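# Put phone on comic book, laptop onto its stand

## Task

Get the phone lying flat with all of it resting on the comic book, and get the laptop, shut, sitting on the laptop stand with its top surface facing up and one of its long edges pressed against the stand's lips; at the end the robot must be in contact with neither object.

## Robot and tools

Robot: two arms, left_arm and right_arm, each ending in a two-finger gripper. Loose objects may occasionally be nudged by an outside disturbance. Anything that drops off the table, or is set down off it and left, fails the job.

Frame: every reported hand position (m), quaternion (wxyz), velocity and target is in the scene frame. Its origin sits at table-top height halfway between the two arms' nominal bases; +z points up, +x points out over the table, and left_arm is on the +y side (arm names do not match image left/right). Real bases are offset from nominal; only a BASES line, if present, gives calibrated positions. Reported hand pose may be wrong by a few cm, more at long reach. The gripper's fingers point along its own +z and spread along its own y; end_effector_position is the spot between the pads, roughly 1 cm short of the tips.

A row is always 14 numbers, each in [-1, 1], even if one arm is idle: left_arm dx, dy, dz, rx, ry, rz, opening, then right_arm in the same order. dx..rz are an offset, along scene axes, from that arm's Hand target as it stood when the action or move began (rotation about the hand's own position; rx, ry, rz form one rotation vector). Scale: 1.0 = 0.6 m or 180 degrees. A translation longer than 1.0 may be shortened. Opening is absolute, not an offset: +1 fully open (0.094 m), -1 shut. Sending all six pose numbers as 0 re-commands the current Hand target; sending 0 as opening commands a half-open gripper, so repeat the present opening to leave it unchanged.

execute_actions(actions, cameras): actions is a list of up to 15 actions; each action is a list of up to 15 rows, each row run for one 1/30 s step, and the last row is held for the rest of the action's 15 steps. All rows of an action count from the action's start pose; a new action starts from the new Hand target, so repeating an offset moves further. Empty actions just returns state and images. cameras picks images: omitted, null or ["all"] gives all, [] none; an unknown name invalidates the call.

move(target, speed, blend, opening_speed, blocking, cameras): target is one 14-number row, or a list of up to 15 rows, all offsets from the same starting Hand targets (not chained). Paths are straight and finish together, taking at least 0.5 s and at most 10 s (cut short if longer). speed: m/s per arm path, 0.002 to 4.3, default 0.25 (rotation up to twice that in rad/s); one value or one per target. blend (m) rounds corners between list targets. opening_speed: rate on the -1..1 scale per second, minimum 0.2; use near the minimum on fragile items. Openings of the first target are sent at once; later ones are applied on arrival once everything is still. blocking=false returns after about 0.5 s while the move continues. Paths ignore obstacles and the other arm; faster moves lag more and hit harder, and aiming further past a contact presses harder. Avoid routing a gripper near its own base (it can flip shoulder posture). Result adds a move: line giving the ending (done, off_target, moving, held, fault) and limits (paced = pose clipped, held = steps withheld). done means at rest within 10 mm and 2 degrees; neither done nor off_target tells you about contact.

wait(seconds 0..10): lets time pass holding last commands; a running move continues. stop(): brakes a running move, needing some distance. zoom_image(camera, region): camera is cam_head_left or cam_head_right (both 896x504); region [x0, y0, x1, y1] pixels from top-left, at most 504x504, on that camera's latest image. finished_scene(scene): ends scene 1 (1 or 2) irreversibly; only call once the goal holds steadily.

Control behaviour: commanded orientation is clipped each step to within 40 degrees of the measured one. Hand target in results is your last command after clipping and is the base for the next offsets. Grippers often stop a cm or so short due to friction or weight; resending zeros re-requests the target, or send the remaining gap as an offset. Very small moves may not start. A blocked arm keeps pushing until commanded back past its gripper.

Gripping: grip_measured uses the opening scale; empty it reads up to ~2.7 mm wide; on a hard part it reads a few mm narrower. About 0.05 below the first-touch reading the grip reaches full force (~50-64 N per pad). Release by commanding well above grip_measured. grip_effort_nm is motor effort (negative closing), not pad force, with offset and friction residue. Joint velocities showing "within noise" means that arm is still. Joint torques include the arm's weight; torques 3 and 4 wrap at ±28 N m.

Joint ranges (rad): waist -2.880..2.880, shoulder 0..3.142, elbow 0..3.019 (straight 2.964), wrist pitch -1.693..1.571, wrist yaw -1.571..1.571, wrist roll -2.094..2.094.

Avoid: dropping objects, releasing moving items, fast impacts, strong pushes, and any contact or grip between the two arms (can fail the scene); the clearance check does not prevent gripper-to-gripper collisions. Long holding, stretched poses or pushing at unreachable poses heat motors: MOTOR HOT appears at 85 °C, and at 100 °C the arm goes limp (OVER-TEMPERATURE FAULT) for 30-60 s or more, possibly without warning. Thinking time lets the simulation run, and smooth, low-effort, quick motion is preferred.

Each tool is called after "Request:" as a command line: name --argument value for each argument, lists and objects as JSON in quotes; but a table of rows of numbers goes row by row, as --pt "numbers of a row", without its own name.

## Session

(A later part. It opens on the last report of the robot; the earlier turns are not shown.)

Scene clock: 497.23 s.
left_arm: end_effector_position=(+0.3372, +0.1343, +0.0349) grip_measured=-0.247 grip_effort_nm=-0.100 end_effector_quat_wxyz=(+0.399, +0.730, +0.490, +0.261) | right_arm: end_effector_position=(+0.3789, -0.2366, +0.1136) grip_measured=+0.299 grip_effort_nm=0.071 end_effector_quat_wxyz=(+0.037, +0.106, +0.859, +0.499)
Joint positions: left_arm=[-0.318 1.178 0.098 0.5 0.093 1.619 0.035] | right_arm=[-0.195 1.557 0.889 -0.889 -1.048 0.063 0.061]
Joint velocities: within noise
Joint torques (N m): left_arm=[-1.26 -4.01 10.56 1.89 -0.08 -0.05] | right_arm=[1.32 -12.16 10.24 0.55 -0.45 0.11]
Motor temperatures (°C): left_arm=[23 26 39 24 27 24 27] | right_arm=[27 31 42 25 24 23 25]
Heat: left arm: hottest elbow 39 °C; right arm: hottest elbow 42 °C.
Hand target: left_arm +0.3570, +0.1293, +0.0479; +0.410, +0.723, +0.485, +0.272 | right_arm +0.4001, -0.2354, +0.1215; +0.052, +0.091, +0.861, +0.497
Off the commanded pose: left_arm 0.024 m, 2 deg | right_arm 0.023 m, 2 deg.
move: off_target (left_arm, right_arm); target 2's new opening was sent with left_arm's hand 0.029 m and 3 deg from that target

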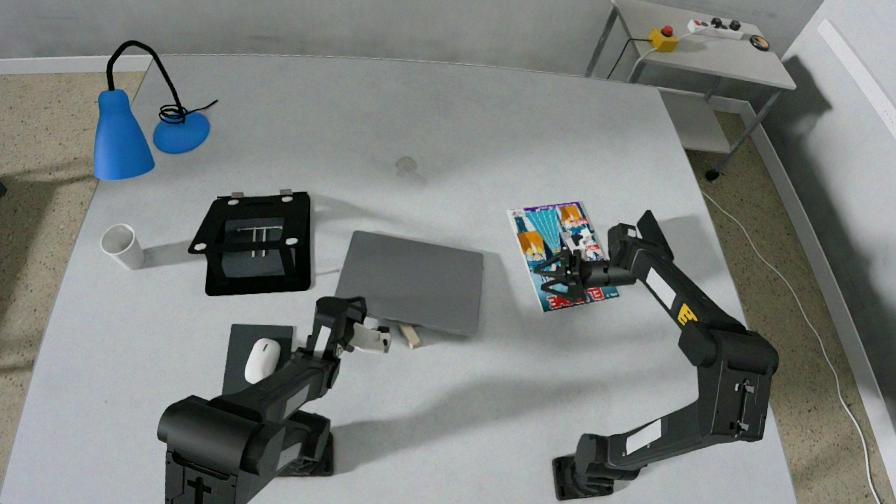

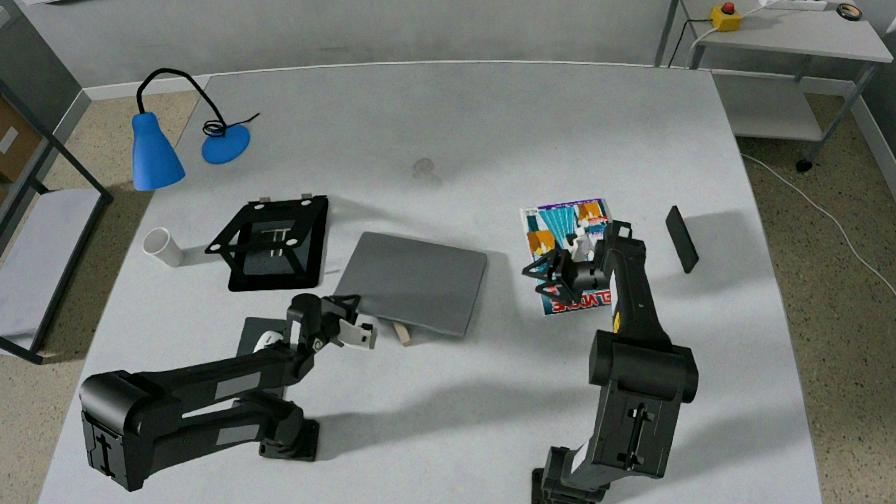

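Request:
move --pt "0.005 -0.002 -0.01 0 0 0 -0.9 0 0 0 0 0 0 0.3" --speed '[0.05]' --opening_speed 0.3

Request:
zoom_image --camera "cam_head_left" --region '[280, 220, 500, 400]'

Request:
zoom_image --camera "cam_head_right" --region '[280, 220, 500, 400]'

Scene clock: 503.53 s.
left_arm: end_effector_position=(+0.3429, +0.1326, +0.0368) grip_measured=-0.435 grip_effort_nm=-1.004 end_effector_quat_wxyz=(+0.411, +0.720, +0.492, +0.265) | right_arm: end_effector_position=(+0.3789, -0.2366, +0.1136) grip_measured=+0.299 grip_effort_nm=0.066 end_effector_quat_wxyz=(+0.037, +0.106, +0.859, +0.499)
Joint positions: left_arm=[-0.318 1.222 0.099 0.571 0.093 1.6 0.027] | right_arm=[-0.195 1.557 0.889 -0.889 -1.048 0.063 0.061]
Joint velocities: within noise
Joint torques (N m): left_arm=[-1.32 -3.02 10.13 1.47 -0.16 0.14] | right_arm=[1.32 -12.22 10.22 0.53 -0.46 0.11]
Motor temperatures (°C): left_arm=[23 26 39 24 27 24 27] | right_arm=[27 32 43 25 24 23 25]
Heat: left arm: hottest elbow 39 °C; right arm: hottest elbow 43 °C.
Hand target: left_arm +0.3600, +0.1280, +0.0419; +0.410, +0.723, +0.485, +0.272 | right_arm +0.4001, -0.2354, +0.1215; +0.052, +0.091, +0.861, +0.497
Off the commanded pose: left_arm 0.018 m, 1 deg | right_arm 0.023 m, 2 deg.
move: off_target (left_arm, right_arm)

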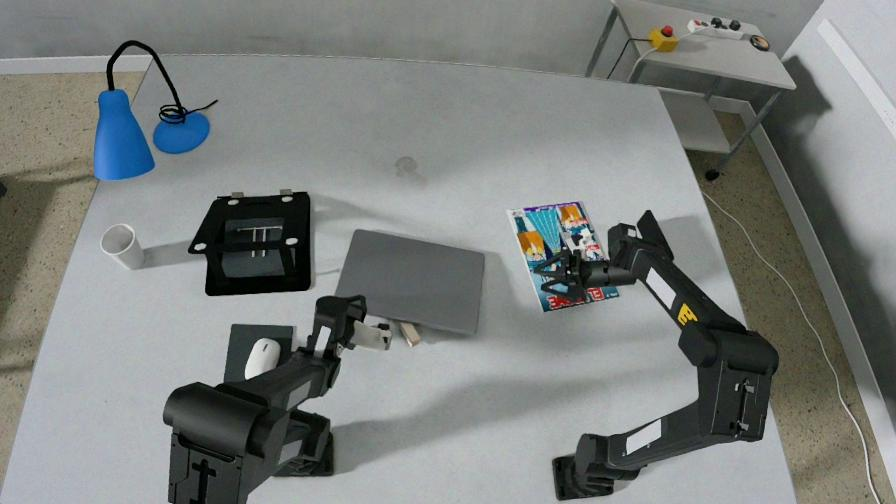

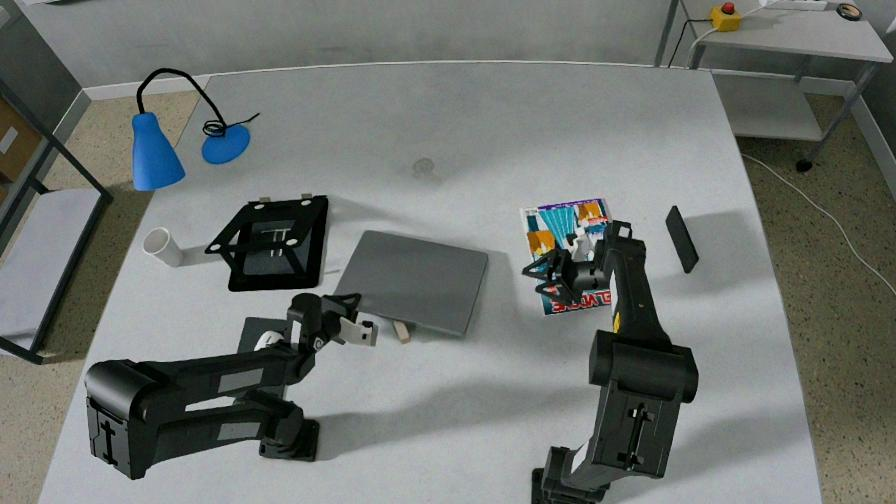

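Scaled by 2.291.

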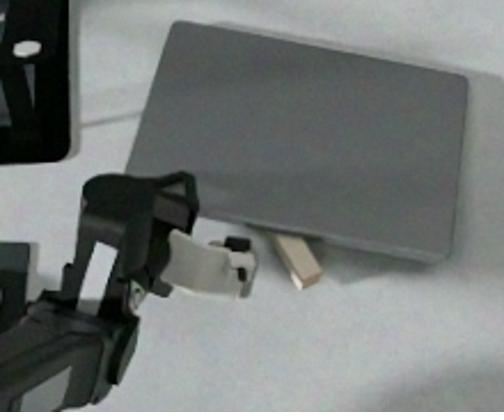

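Scaled by 2.291.

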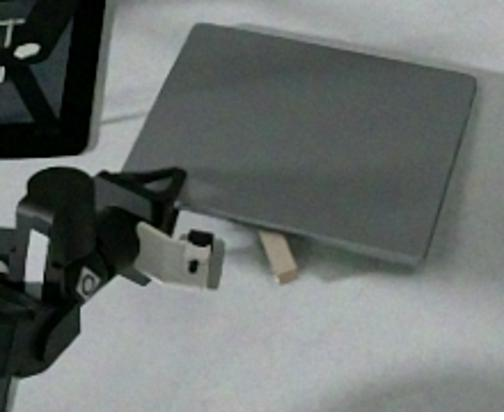

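Request:
move --pt "0.0 0.0 0.12 0 0 0 -0.9 0 0 0 0 0 0 0.3" --speed '[0.06]'

Request:
zoom_image --camera "cam_head_left" --region '[280, 200, 500, 380]'

Request:
zoom_image --camera "cam_head_right" --region '[280, 200, 500, 380]'

Scene clock: 509.53 s.
left_arm: end_effector_position=(+0.3322, +0.1370, +0.0747) grip_measured=-0.517 grip_effort_nm=-0.999 end_effector_quat_wxyz=(+0.390, +0.724, +0.514, +0.244) | right_arm: end_effector_position=(+0.3789, -0.2366, +0.1136) grip_measured=+0.299 grip_effort_nm=0.071 end_effector_quat_wxyz=(+0.037, +0.106, +0.859, +0.499)
Joint positions: left_arm=[-0.318 0.859 0.164 0.077 0.086 1.573 0.023] | right_arm=[-0.195 1.557 0.889 -0.889 -1.048 0.063 0.061]
Joint velocities: within noise
Joint torques (N m): left_arm=[-1.85 -3.9 16.57 0.9 0.05 0.37] | right_arm=[1.32 -12.22 10.24 0.51 -0.46 0.11]
Motor temperatures (°C): left_arm=[23 26 38 24 27 24 27] | right_arm=[27 32 43 25 24 23 25]
Heat: left arm: hottest elbow 38 °C; right arm: hottest elbow 43 °C.
Hand target: left_arm +0.3599, +0.1281, +0.1139; +0.410, +0.723, +0.485, +0.272 | right_arm +0.4001, -0.2354, +0.1215; +0.052, +0.091, +0.861, +0.497
Off the commanded pose: left_arm 0.049 m, 5 deg | right_arm 0.023 m, 2 deg.
move: off_target (left_arm, right_arm)

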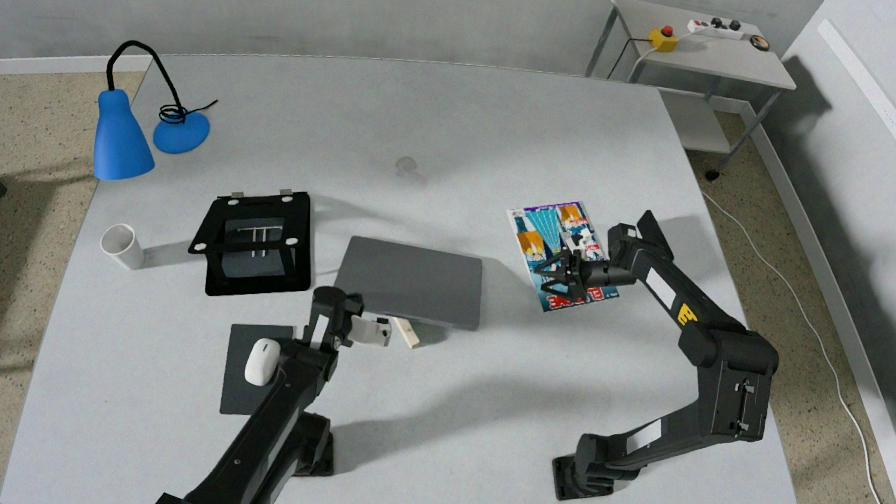

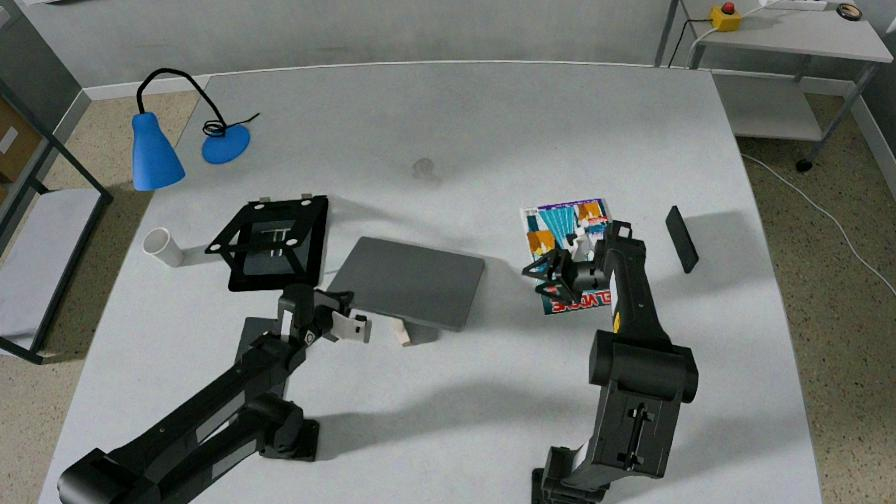

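Scaled by 2.291.

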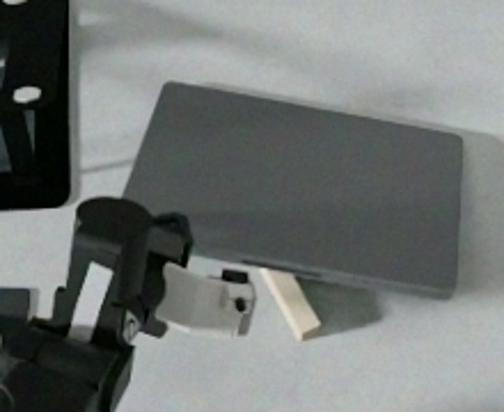

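Scaled by 2.291.

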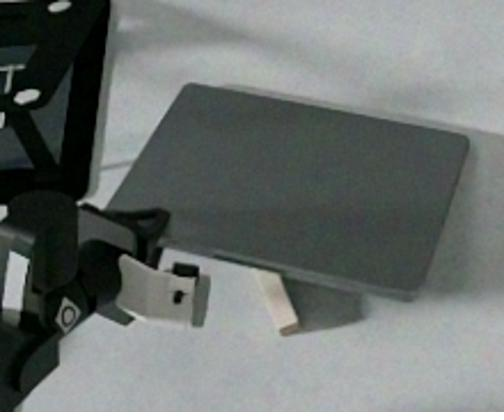

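Request:
move --pt "0.15 -0.03 0.03 0 0 0.06 -0.9 0 0 0 0 0 0 0.3" --speed '[0.06]'

Request:
zoom_image --camera "cam_head_left" --region '[280, 180, 500, 360]'

Request:
zoom_image --camera "cam_head_right" --region '[280, 180, 500, 360]'

Scene clock: 514.00 s.
left_arm: end_effector_position=(+0.4123, +0.1218, +0.0971) grip_measured=-0.580 grip_effort_nm=-1.004 end_effector_quat_wxyz=(+0.354, +0.698, +0.552, +0.288) | right_arm: end_effector_position=(+0.3789, -0.2366, +0.1136) grip_measured=+0.299 grip_effort_nm=0.066 end_effector_quat_wxyz=(+0.037, +0.106, +0.859, +0.499)
Joint positions: left_arm=[-0.381 1.134 0.38 0.127 -0.108 1.506 0.02] | right_arm=[-0.195 1.557 0.889 -0.889 -1.048 0.063 0.061]
Joint velocities: within noise
Joint torques (N m): left_arm=[-1.67 -6.3 16.76 2.24 -0.79 -0.24] | right_arm=[1.38 -12.22 10.19 0.51 -0.46 0.11]
Motor temperatures (°C): left_arm=[23 26 39 24 27 24 28] | right_arm=[27 32 43 25 24 23 25]
Heat: left arm: hottest elbow 39 °C; right arm: hottest elbow 43 °C.
Hand target: left_arm +0.4500, +0.1101, +0.1319; +0.383, +0.674, +0.551, +0.310 | right_arm +0.4001, -0.2354, +0.1215; +0.052, +0.091, +0.861, +0.497
Off the commanded pose: left_arm 0.053 m, 5 deg | right_arm 0.023 m, 2 deg.
move: off_target (left_arm, right_arm)

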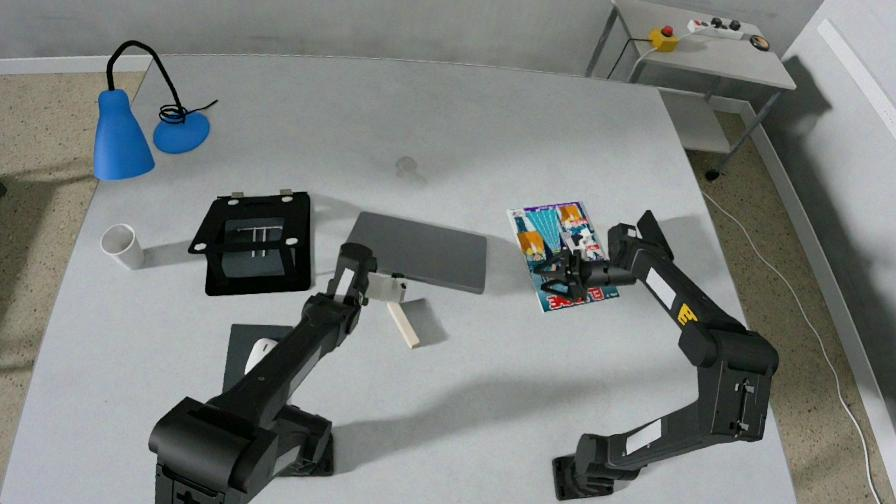

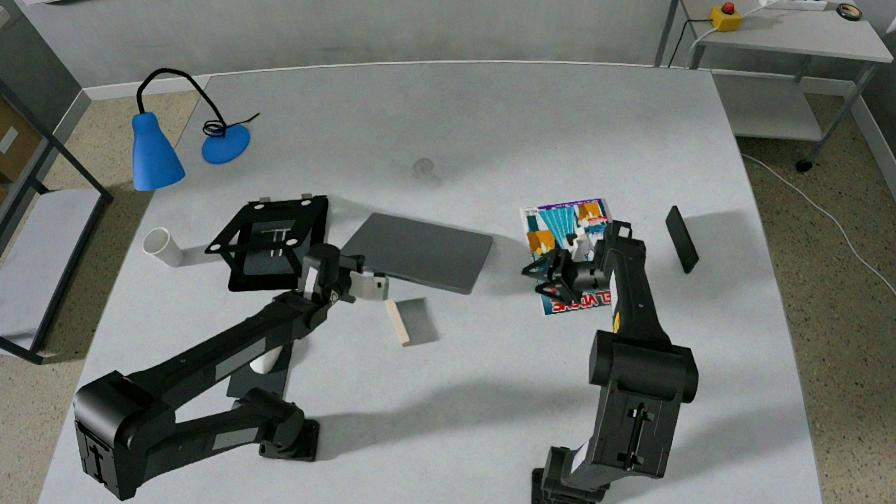

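Scaled by 2.291.

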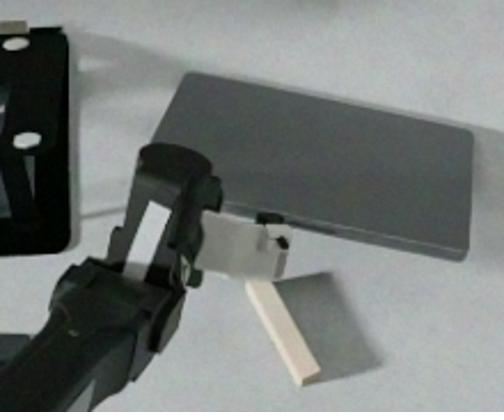

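Scaled by 2.291.

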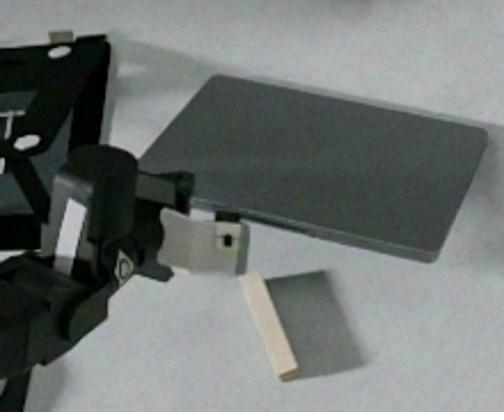

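Request:
move --pt "0 0 0 0 0 0 -0.9 0.0877 0.0 0.0 0.0768 0.0967 -0.0095 0.3" --pt "0 0 0 0 0 0 -0.9 0.0877 0.0545 -0.083 0.0768 0.0967 -0.0095 0.3" --speed '[0.12]'

Request:
zoom_image --camera "cam_head_left" --region '[400, 180, 620, 360]'

Request:
zoom_image --camera "cam_head_right" --region '[400, 180, 620, 360]'

speed must be one number or one for each of the 2 targets, got a list of 1; nothing of the call was run

Scaled by 2.291.

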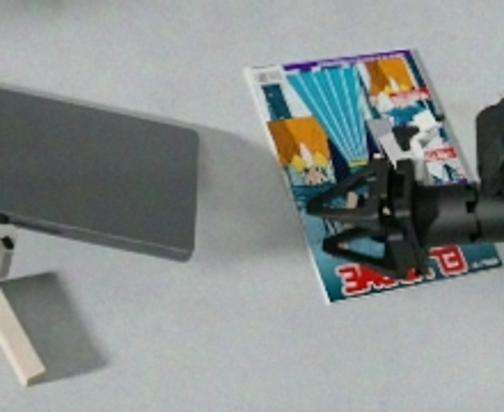

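Scaled by 2.291.

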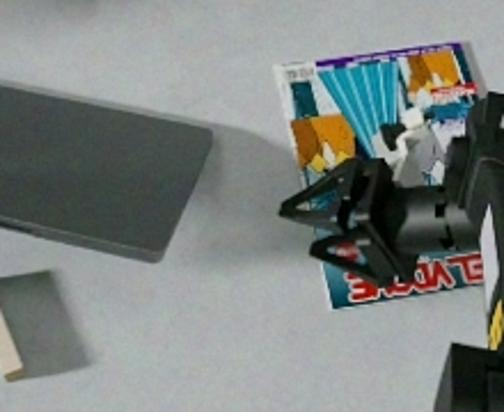

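Request:
move --pt "0 0 0 0 0 0 -0.9 0.0877 0.0 0.0 0.0768 0.0967 -0.0095 0.3" --pt "0 0 0 0 0 0 -0.9 0.0877 0.0545 -0.083 0.0768 0.0967 -0.0095 0.3" --speed 0.12

Request:
zoom_image --camera "cam_head_left" --region '[400, 180, 620, 360]'

Request:
zoom_image --camera "cam_head_right" --region '[400, 180, 620, 360]'

Scene clock: 542.27 s.
left_arm: end_effector_position=(+0.4123, +0.1217, +0.0970) grip_measured=-0.580 grip_effort_nm=-1.009 end_effector_quat_wxyz=(+0.354, +0.698, +0.552, +0.288) | right_arm: end_effector_position=(+0.4580, -0.2079, +0.0852) grip_measured=+0.299 grip_effort_nm=0.066 end_effector_quat_wxyz=(-0.068, +0.177, +0.794, +0.577)
Joint positions: left_arm=[-0.381 1.134 0.38 0.128 -0.109 1.506 0.02] | right_arm=[-0.132 1.868 1.127 -0.902 -1.24 0.259 0.061]
Joint velocities: within noise
Joint torques (N m): left_arm=[-1.26 -4.89 16.91 2.13 -0.75 -0.26] | right_arm=[1.14 -16.62 5.11 0.43 -0.6 0.1]
Motor temperatures (°C): left_arm=[23 26 40 24 28 24 28] | right_arm=[27 32 43 25 24 23 25]
Heat: left arm: hottest elbow 40 °C; right arm: hottest elbow 43 °C.
Hand target: left_arm +0.4499, +0.1100, +0.1319; +0.383, +0.674, +0.551, +0.310 | right_arm +0.4527, -0.2026, +0.0717; -0.082, +0.183, +0.792, +0.576
Off the commanded pose: left_arm 0.053 m, 5 deg | right_arm 0.015 m, 2 deg.
move: off_target (left_arm, right_arm)

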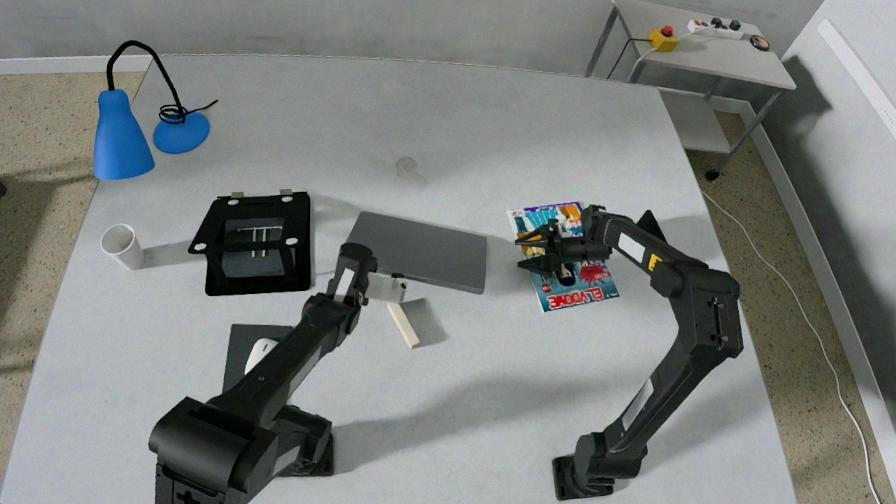

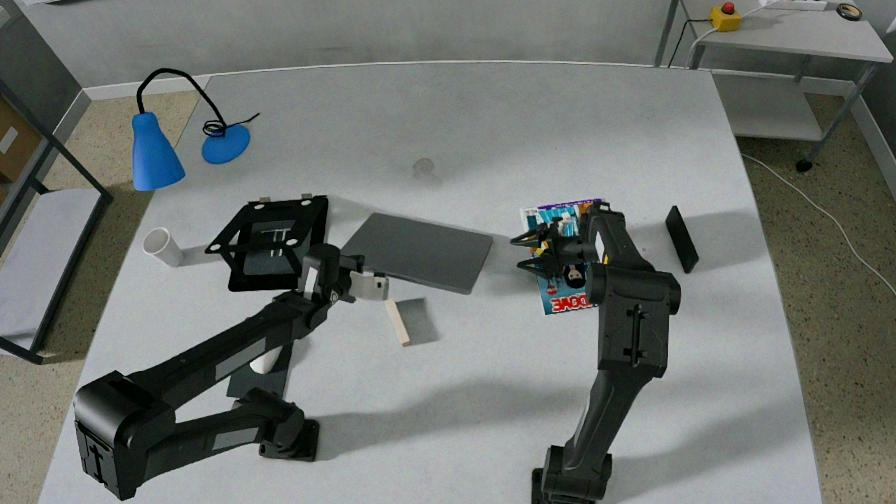

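Scaled by 2.291.

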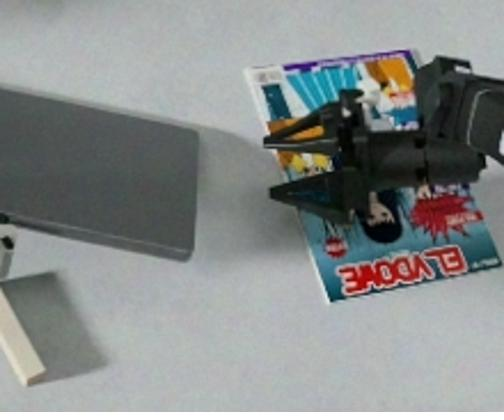

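Scaled by 2.291.

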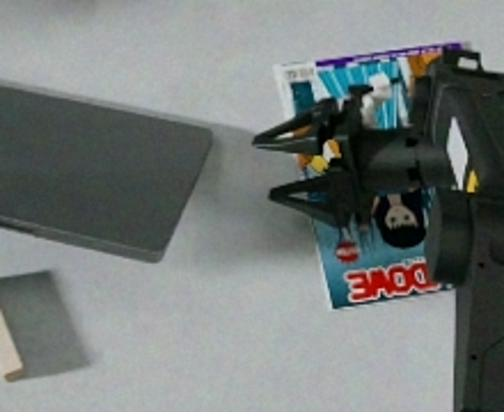

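Request:
move --pt "0 0 0 0 0 0 -0.9 0.0355 -0.004 -0.061 -0.0045 -0.0524 0.0179 0.3" --speed 0.08

Request:
zoom_image --camera "cam_head_left" --region '[400, 180, 620, 360]'

Request:
zoom_image --camera "cam_head_right" --region '[400, 180, 620, 360]'

Scene clock: 557.83 s.
left_arm: end_effector_position=(+0.4123, +0.1217, +0.0970) grip_measured=-0.580 grip_effort_nm=-1.009 end_effector_quat_wxyz=(+0.354, +0.698, +0.552, +0.288) | right_arm: end_effector_position=(+0.4601, -0.2079, +0.0459) grip_measured=+0.299 grip_effort_nm=0.066 end_effector_quat_wxyz=(-0.036, +0.124, +0.802, +0.583)
Joint positions: left_arm=[-0.381 1.134 0.38 0.128 -0.109 1.506 0.02] | right_arm=[-0.132 1.956 1.127 -0.842 -1.245 0.109 0.061]
Joint velocities: within noise
Joint torques (N m): left_arm=[-1.96 -5.36 16.9 2.4 -0.76 -0.17] | right_arm=[1.08 -15.5 8.38 0.4 -0.44 -0.05]
Motor temperatures (°C): left_arm=[23 26 41 24 28 24 28] | right_arm=[27 32 40 25 24 23 25]
Heat: left arm: hottest elbow 41 °C; right arm: hottest elbow 40 °C.
Hand target: left_arm +0.4500, +0.1100, +0.1319; +0.383, +0.674, +0.551, +0.310 | right_arm +0.4740, -0.2050, +0.0351; -0.032, +0.113, +0.805, +0.581
Off the commanded pose: left_arm 0.053 m, 5 deg | right_arm 0.018 m, 1 deg.
move: off_target (left_arm, right_arm)

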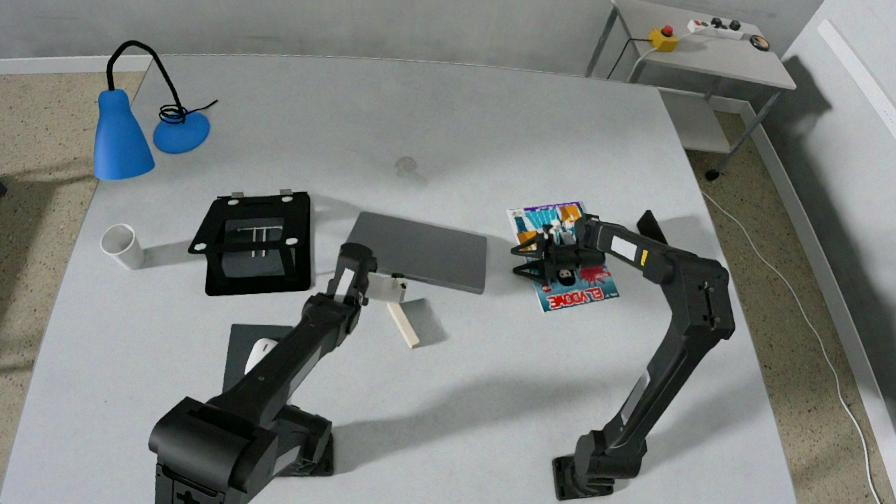

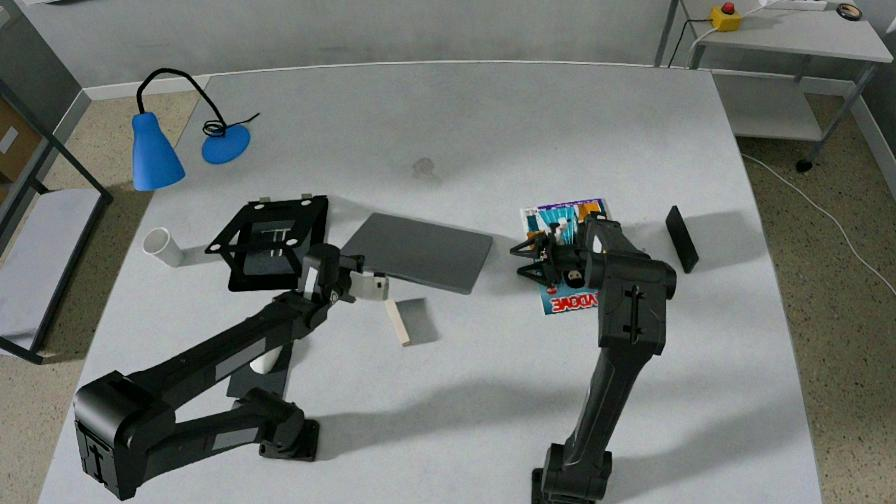

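Scaled by 2.291.

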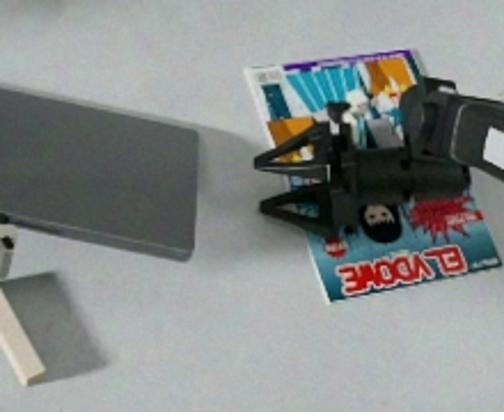

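Scaled by 2.291.

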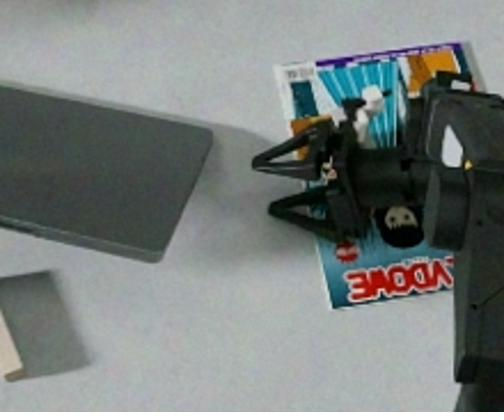

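Request:
move --pt "0 0 0 0 0 0 -0.9 0.015 0.07 -0.018 0 0 0 0.3" --pt "0 0 0 0 0 0 -0.9 0.027 0.142 -0.018 0 0 0 0.3" --speed 0.05

Request:
zoom_image --camera "cam_head_left" --region '[400, 180, 620, 360]'

Request:
zoom_image --camera "cam_head_right" --region '[400, 180, 620, 360]'

Scene clock: 565.40 s.
left_arm: end_effector_position=(+0.4123, +0.1217, +0.0970) grip_measured=-0.580 grip_effort_nm=-1.009 end_effector_quat_wxyz=(+0.354, +0.698, +0.552, +0.288) | right_arm: end_effector_position=(+0.4992, -0.1255, +0.0429) grip_measured=+0.299 grip_effort_nm=0.066 end_effector_quat_wxyz=(-0.015, +0.105, +0.804, +0.585)
Joint positions: left_arm=[-0.381 1.134 0.38 0.128 -0.109 1.506 0.02] | right_arm=[0.038 1.969 1.113 -0.3 -1.219 0.596 0.061]
Joint velocities: within noise
Joint torques (N m): left_arm=[-2.43 -5.19 17.02 2.41 -0.77 -0.28] | right_arm=[1.2 -17.67 4.75 1.2 -0.38 0.16]
Motor temperatures (°C): left_arm=[23 26 42 24 28 24 29] | right_arm=[27 33 39 25 24 23 25]
Heat: left arm: hottest elbow 42 °C; right arm: hottest elbow 39 °C.
Hand target: left_arm +0.4500, +0.1100, +0.1319; +0.383, +0.674, +0.551, +0.309 | right_arm +0.4903, -0.1199, +0.0243; -0.032, +0.113, +0.805, +0.581
Off the commanded pose: left_arm 0.053 m, 5 deg | right_arm 0.021 m, 2 deg.
move: off_target (left_arm, right_arm)

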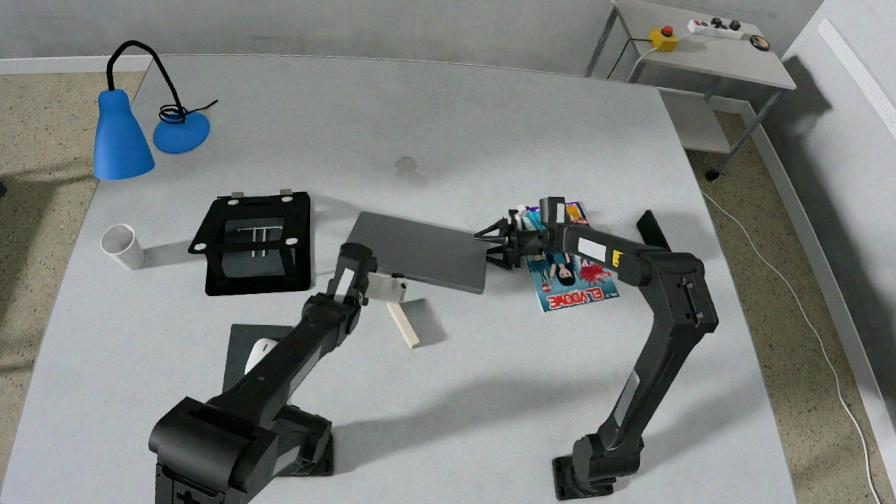

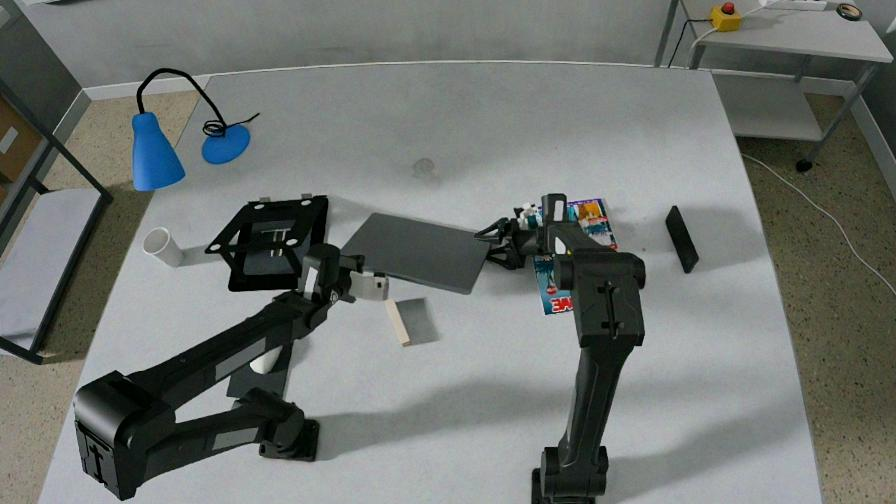

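Scaled by 2.291.

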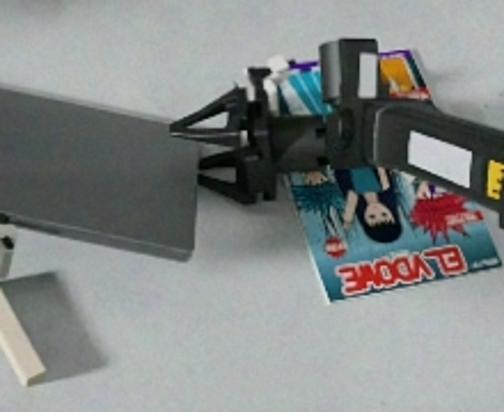

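Scaled by 2.291.

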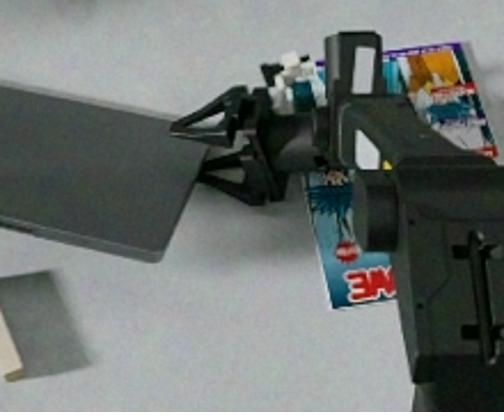

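Request:
move --pt "0 0 0 0 0 0 -0.9 -0.05 0.018 0.0 0 0 0 0.2" --speed 0.05

Request:
zoom_image --camera "cam_head_left" --region '[400, 180, 620, 360]'

Request:
zoom_image --camera "cam_head_right" --region '[400, 180, 620, 360]'

Scene clock: 570.70 s.
left_arm: end_effector_position=(+0.4123, +0.1217, +0.0970) grip_measured=-0.580 grip_effort_nm=-1.009 end_effector_quat_wxyz=(+0.354, +0.698, +0.552, +0.288) | right_arm: end_effector_position=(+0.4765, -0.1169, +0.0390) grip_measured=+0.201 grip_effort_nm=-0.051 end_effector_quat_wxyz=(-0.007, +0.098, +0.804, +0.587)
Joint positions: left_arm=[-0.381 1.134 0.38 0.128 -0.109 1.506 0.02] | right_arm=[0.057 1.935 1.022 -0.173 -1.211 0.646 0.056]
Joint velocities: within noise
Joint torques (N m): left_arm=[-1.55 -5.42 16.95 2.29 -0.79 -0.25] | right_arm=[1.79 -18.2 3.49 0.77 -0.26 0.3]
Motor temperatures (°C): left_arm=[23 26 42 24 28 24 29] | right_arm=[27 33 39 25 24 23 25]
Heat: left arm: hottest elbow 42 °C; right arm: hottest elbow 39 °C.
Hand target: left_arm +0.4500, +0.1100, +0.1319; +0.383, +0.674, +0.551, +0.309 | right_arm +0.4602, -0.1091, +0.0243; -0.032, +0.114, +0.805, +0.581
Off the commanded pose: left_arm 0.053 m, 5 deg | right_arm 0.023 m, 3 deg.
move: off_target (left_arm, right_arm)

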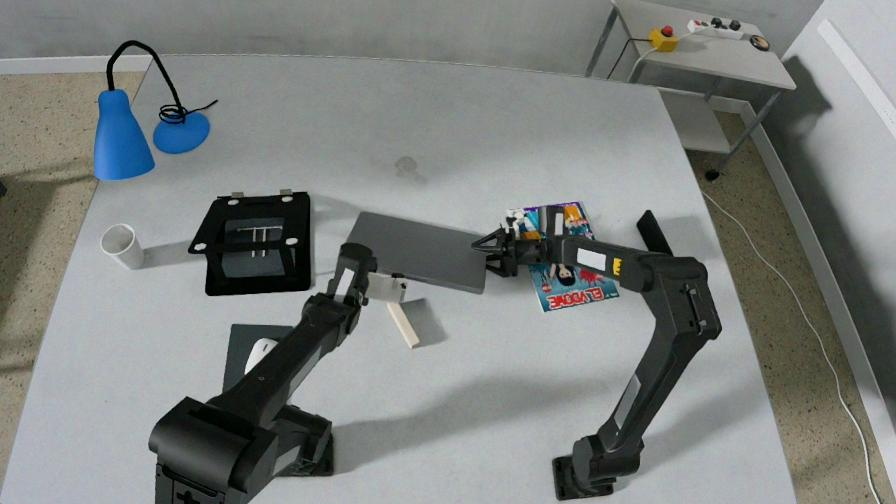

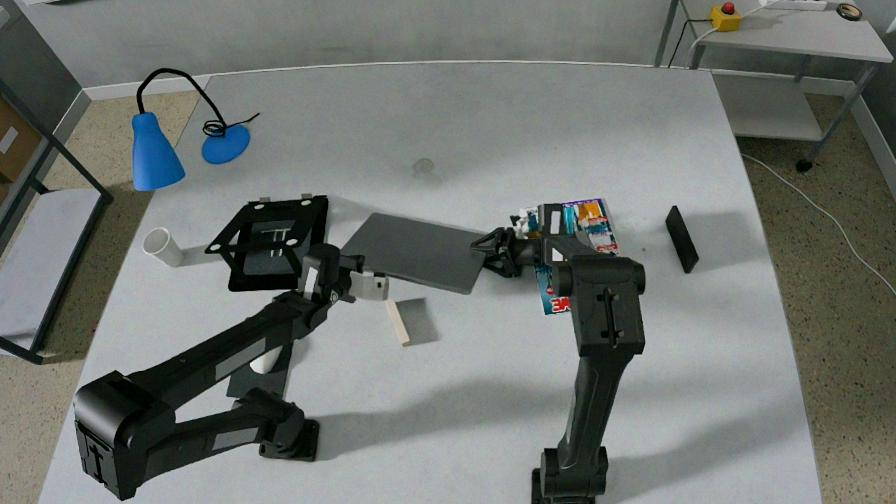

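Scaled by 2.291.

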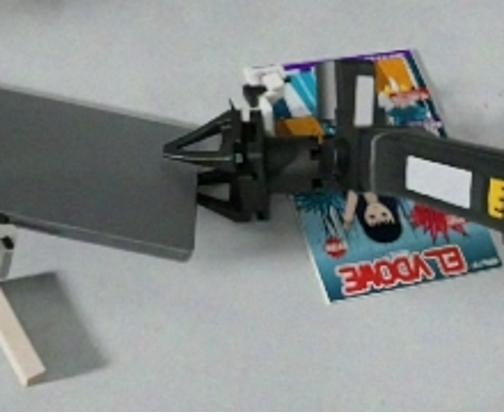

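Scaled by 2.291.

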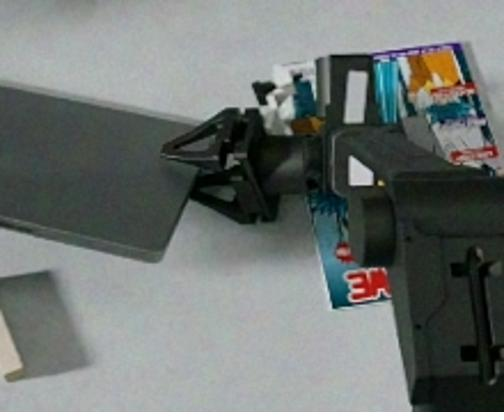

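Request:
move --pt "0 0 0 0 0 0 -0.9 0.0 0.015 0.0 0 0 0 -0.9" --speed 0.05 --opening_speed 0.3

Request:
zoom_image --camera "cam_head_left" --region '[340, 180, 560, 360]'

Request:
zoom_image --camera "cam_head_right" --region '[340, 180, 560, 360]'

Scene clock: 577.43 s.
left_arm: end_effector_position=(+0.4123, +0.1220, +0.0957) grip_measured=-0.580 grip_effort_nm=-1.009 end_effector_quat_wxyz=(+0.352, +0.698, +0.553, +0.288) | right_arm: end_effector_position=(+0.4731, -0.1065, +0.0410) grip_measured=-0.407 grip_effort_nm=-1.038 end_effector_quat_wxyz=(-0.030, +0.124, +0.797, +0.591)
Joint positions: left_arm=[-0.381 1.138 0.38 0.128 -0.11 1.506 0.02] | right_arm=[0.078 1.93 1.007 -0.115 -1.215 0.766 0.028]
Joint velocities: within noise
Joint torques (N m): left_arm=[-1.44 -5.95 17.03 2.25 -0.7 -0.23] | right_arm=[1.55 -17.73 3.88 0.9 0.14 -0.32]
Motor temperatures (°C): left_arm=[23 26 42 24 28 24 29] | right_arm=[27 33 38 25 24 23 25]
Heat: left arm: hottest elbow 42 °C; right arm: hottest elbow 38 °C.
Hand target: left_arm +0.4500, +0.1100, +0.1320; +0.383, +0.674, +0.551, +0.309 | right_arm +0.4601, -0.1000, +0.0242; -0.032, +0.114, +0.805, +0.581
Off the commanded pose: left_arm 0.054 m, 5 deg | right_arm 0.022 m, 2 deg.
move: off_target (left_arm, right_arm)

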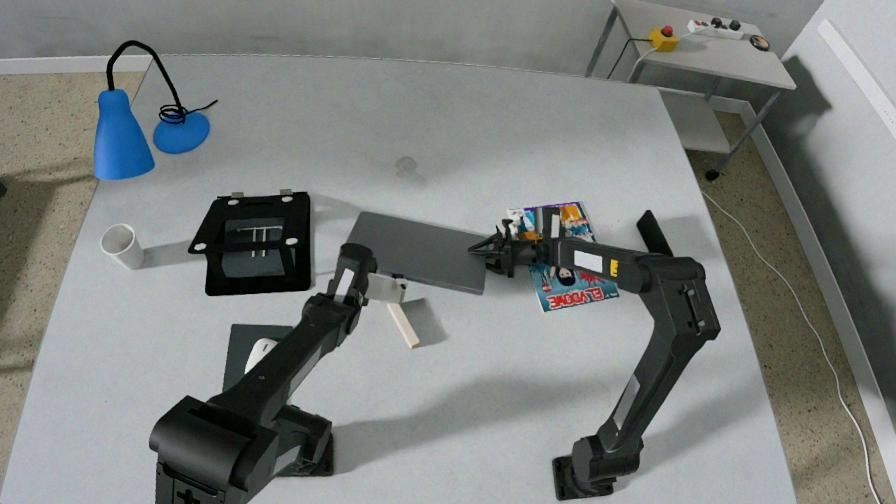

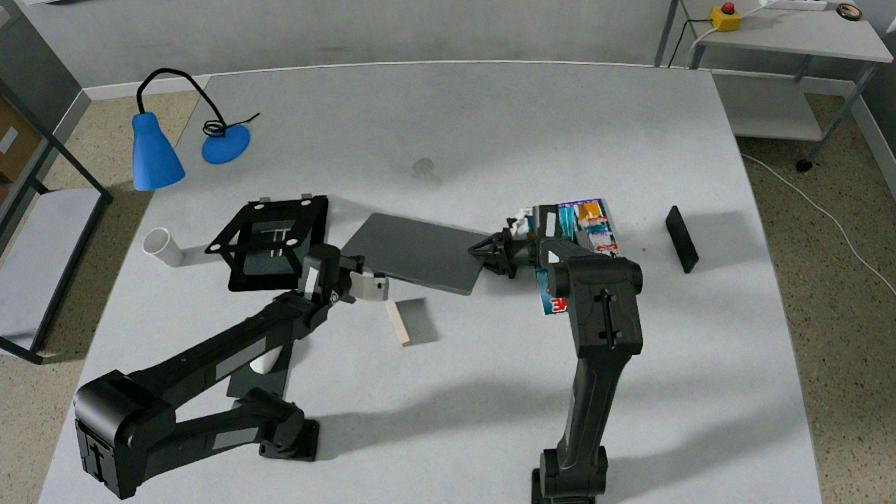

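Scaled by 2.291.

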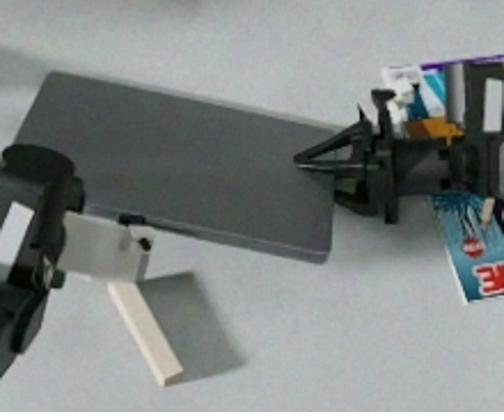

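Scaled by 2.291.

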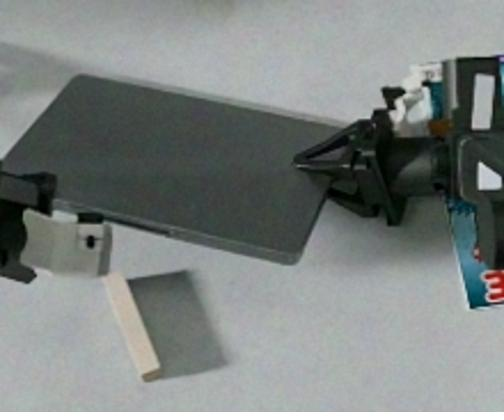

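Request:
move --pt "0 0 0.1 0 0 0 -0.9 0.0 0.0 0.13 0 0 0 -0.9" --speed 0.06

Request:
zoom_image --camera "cam_head_left" --region '[340, 180, 560, 360]'

Request:
zoom_image --camera "cam_head_right" --region '[340, 180, 560, 360]'

Scene clock: 582.67 s.
left_arm: end_effector_position=(+0.4079, +0.1240, +0.1209) grip_measured=-0.598 grip_effort_nm=-1.004 end_effector_quat_wxyz=(+0.335, +0.696, +0.576, +0.268) | right_arm: end_effector_position=(+0.4612, -0.1081, +0.0748) grip_measured=-0.438 grip_effort_nm=-1.023 end_effector_quat_wxyz=(-0.070, +0.169, +0.797, +0.576)
Joint positions: left_arm=[-0.382 1.046 0.447 -0.091 -0.114 1.461 0.019] | right_arm=[0.078 1.834 1.007 -0.284 -1.198 0.817 0.026]
Joint velocities: within noise
Joint torques (N m): left_arm=[-1.9 -9.52 20.45 1.51 -0.67 0.17] | right_arm=[1.44 -22.65 6.15 0.66 -0.44 -0.67]
Motor temperatures (°C): left_arm=[23 26 42 24 28 24 29] | right_arm=[26 33 37 25 24 23 26]
Heat: left arm: hottest elbow 42 °C; right arm: hottest elbow 37 °C.
Hand target: left_arm +0.4500, +0.1100, +0.1918; +0.383, +0.674, +0.551, +0.309 | right_arm +0.4601, -0.1000, +0.1022; -0.032, +0.113, +0.805, +0.581
Off the commanded pose: left_arm 0.084 m, 8 deg | right_arm 0.029 m, 8 deg.
move: off_target (left_arm, right_arm)

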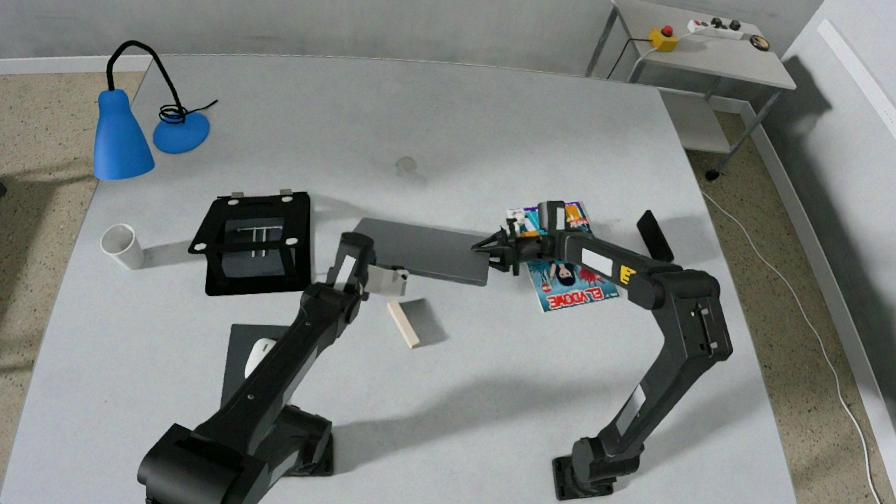

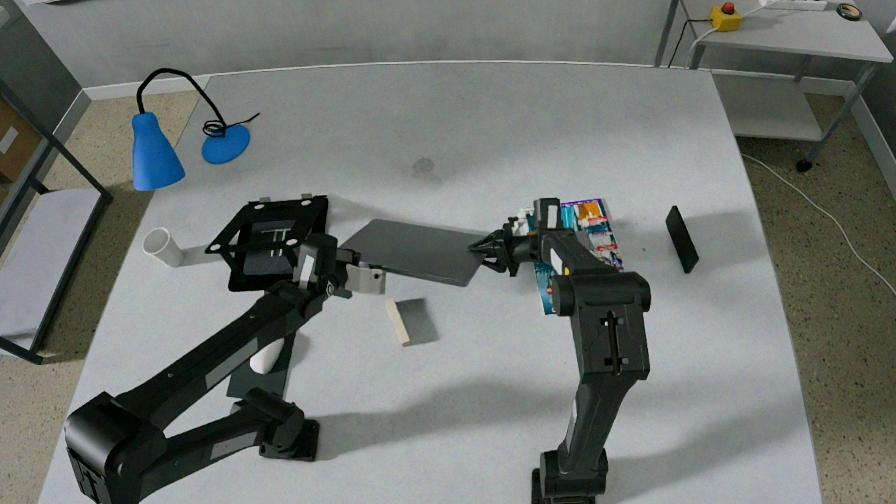

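Scaled by 2.291.

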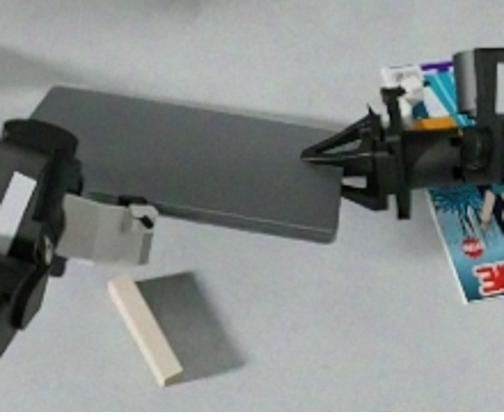

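Scaled by 2.291.

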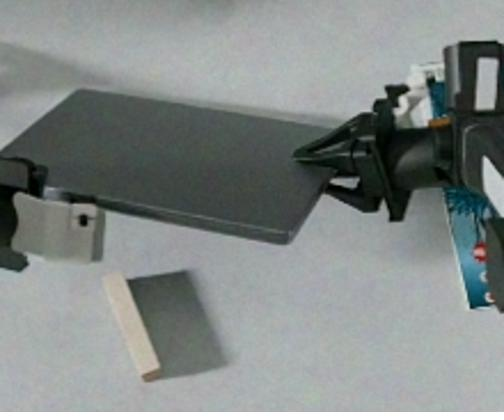

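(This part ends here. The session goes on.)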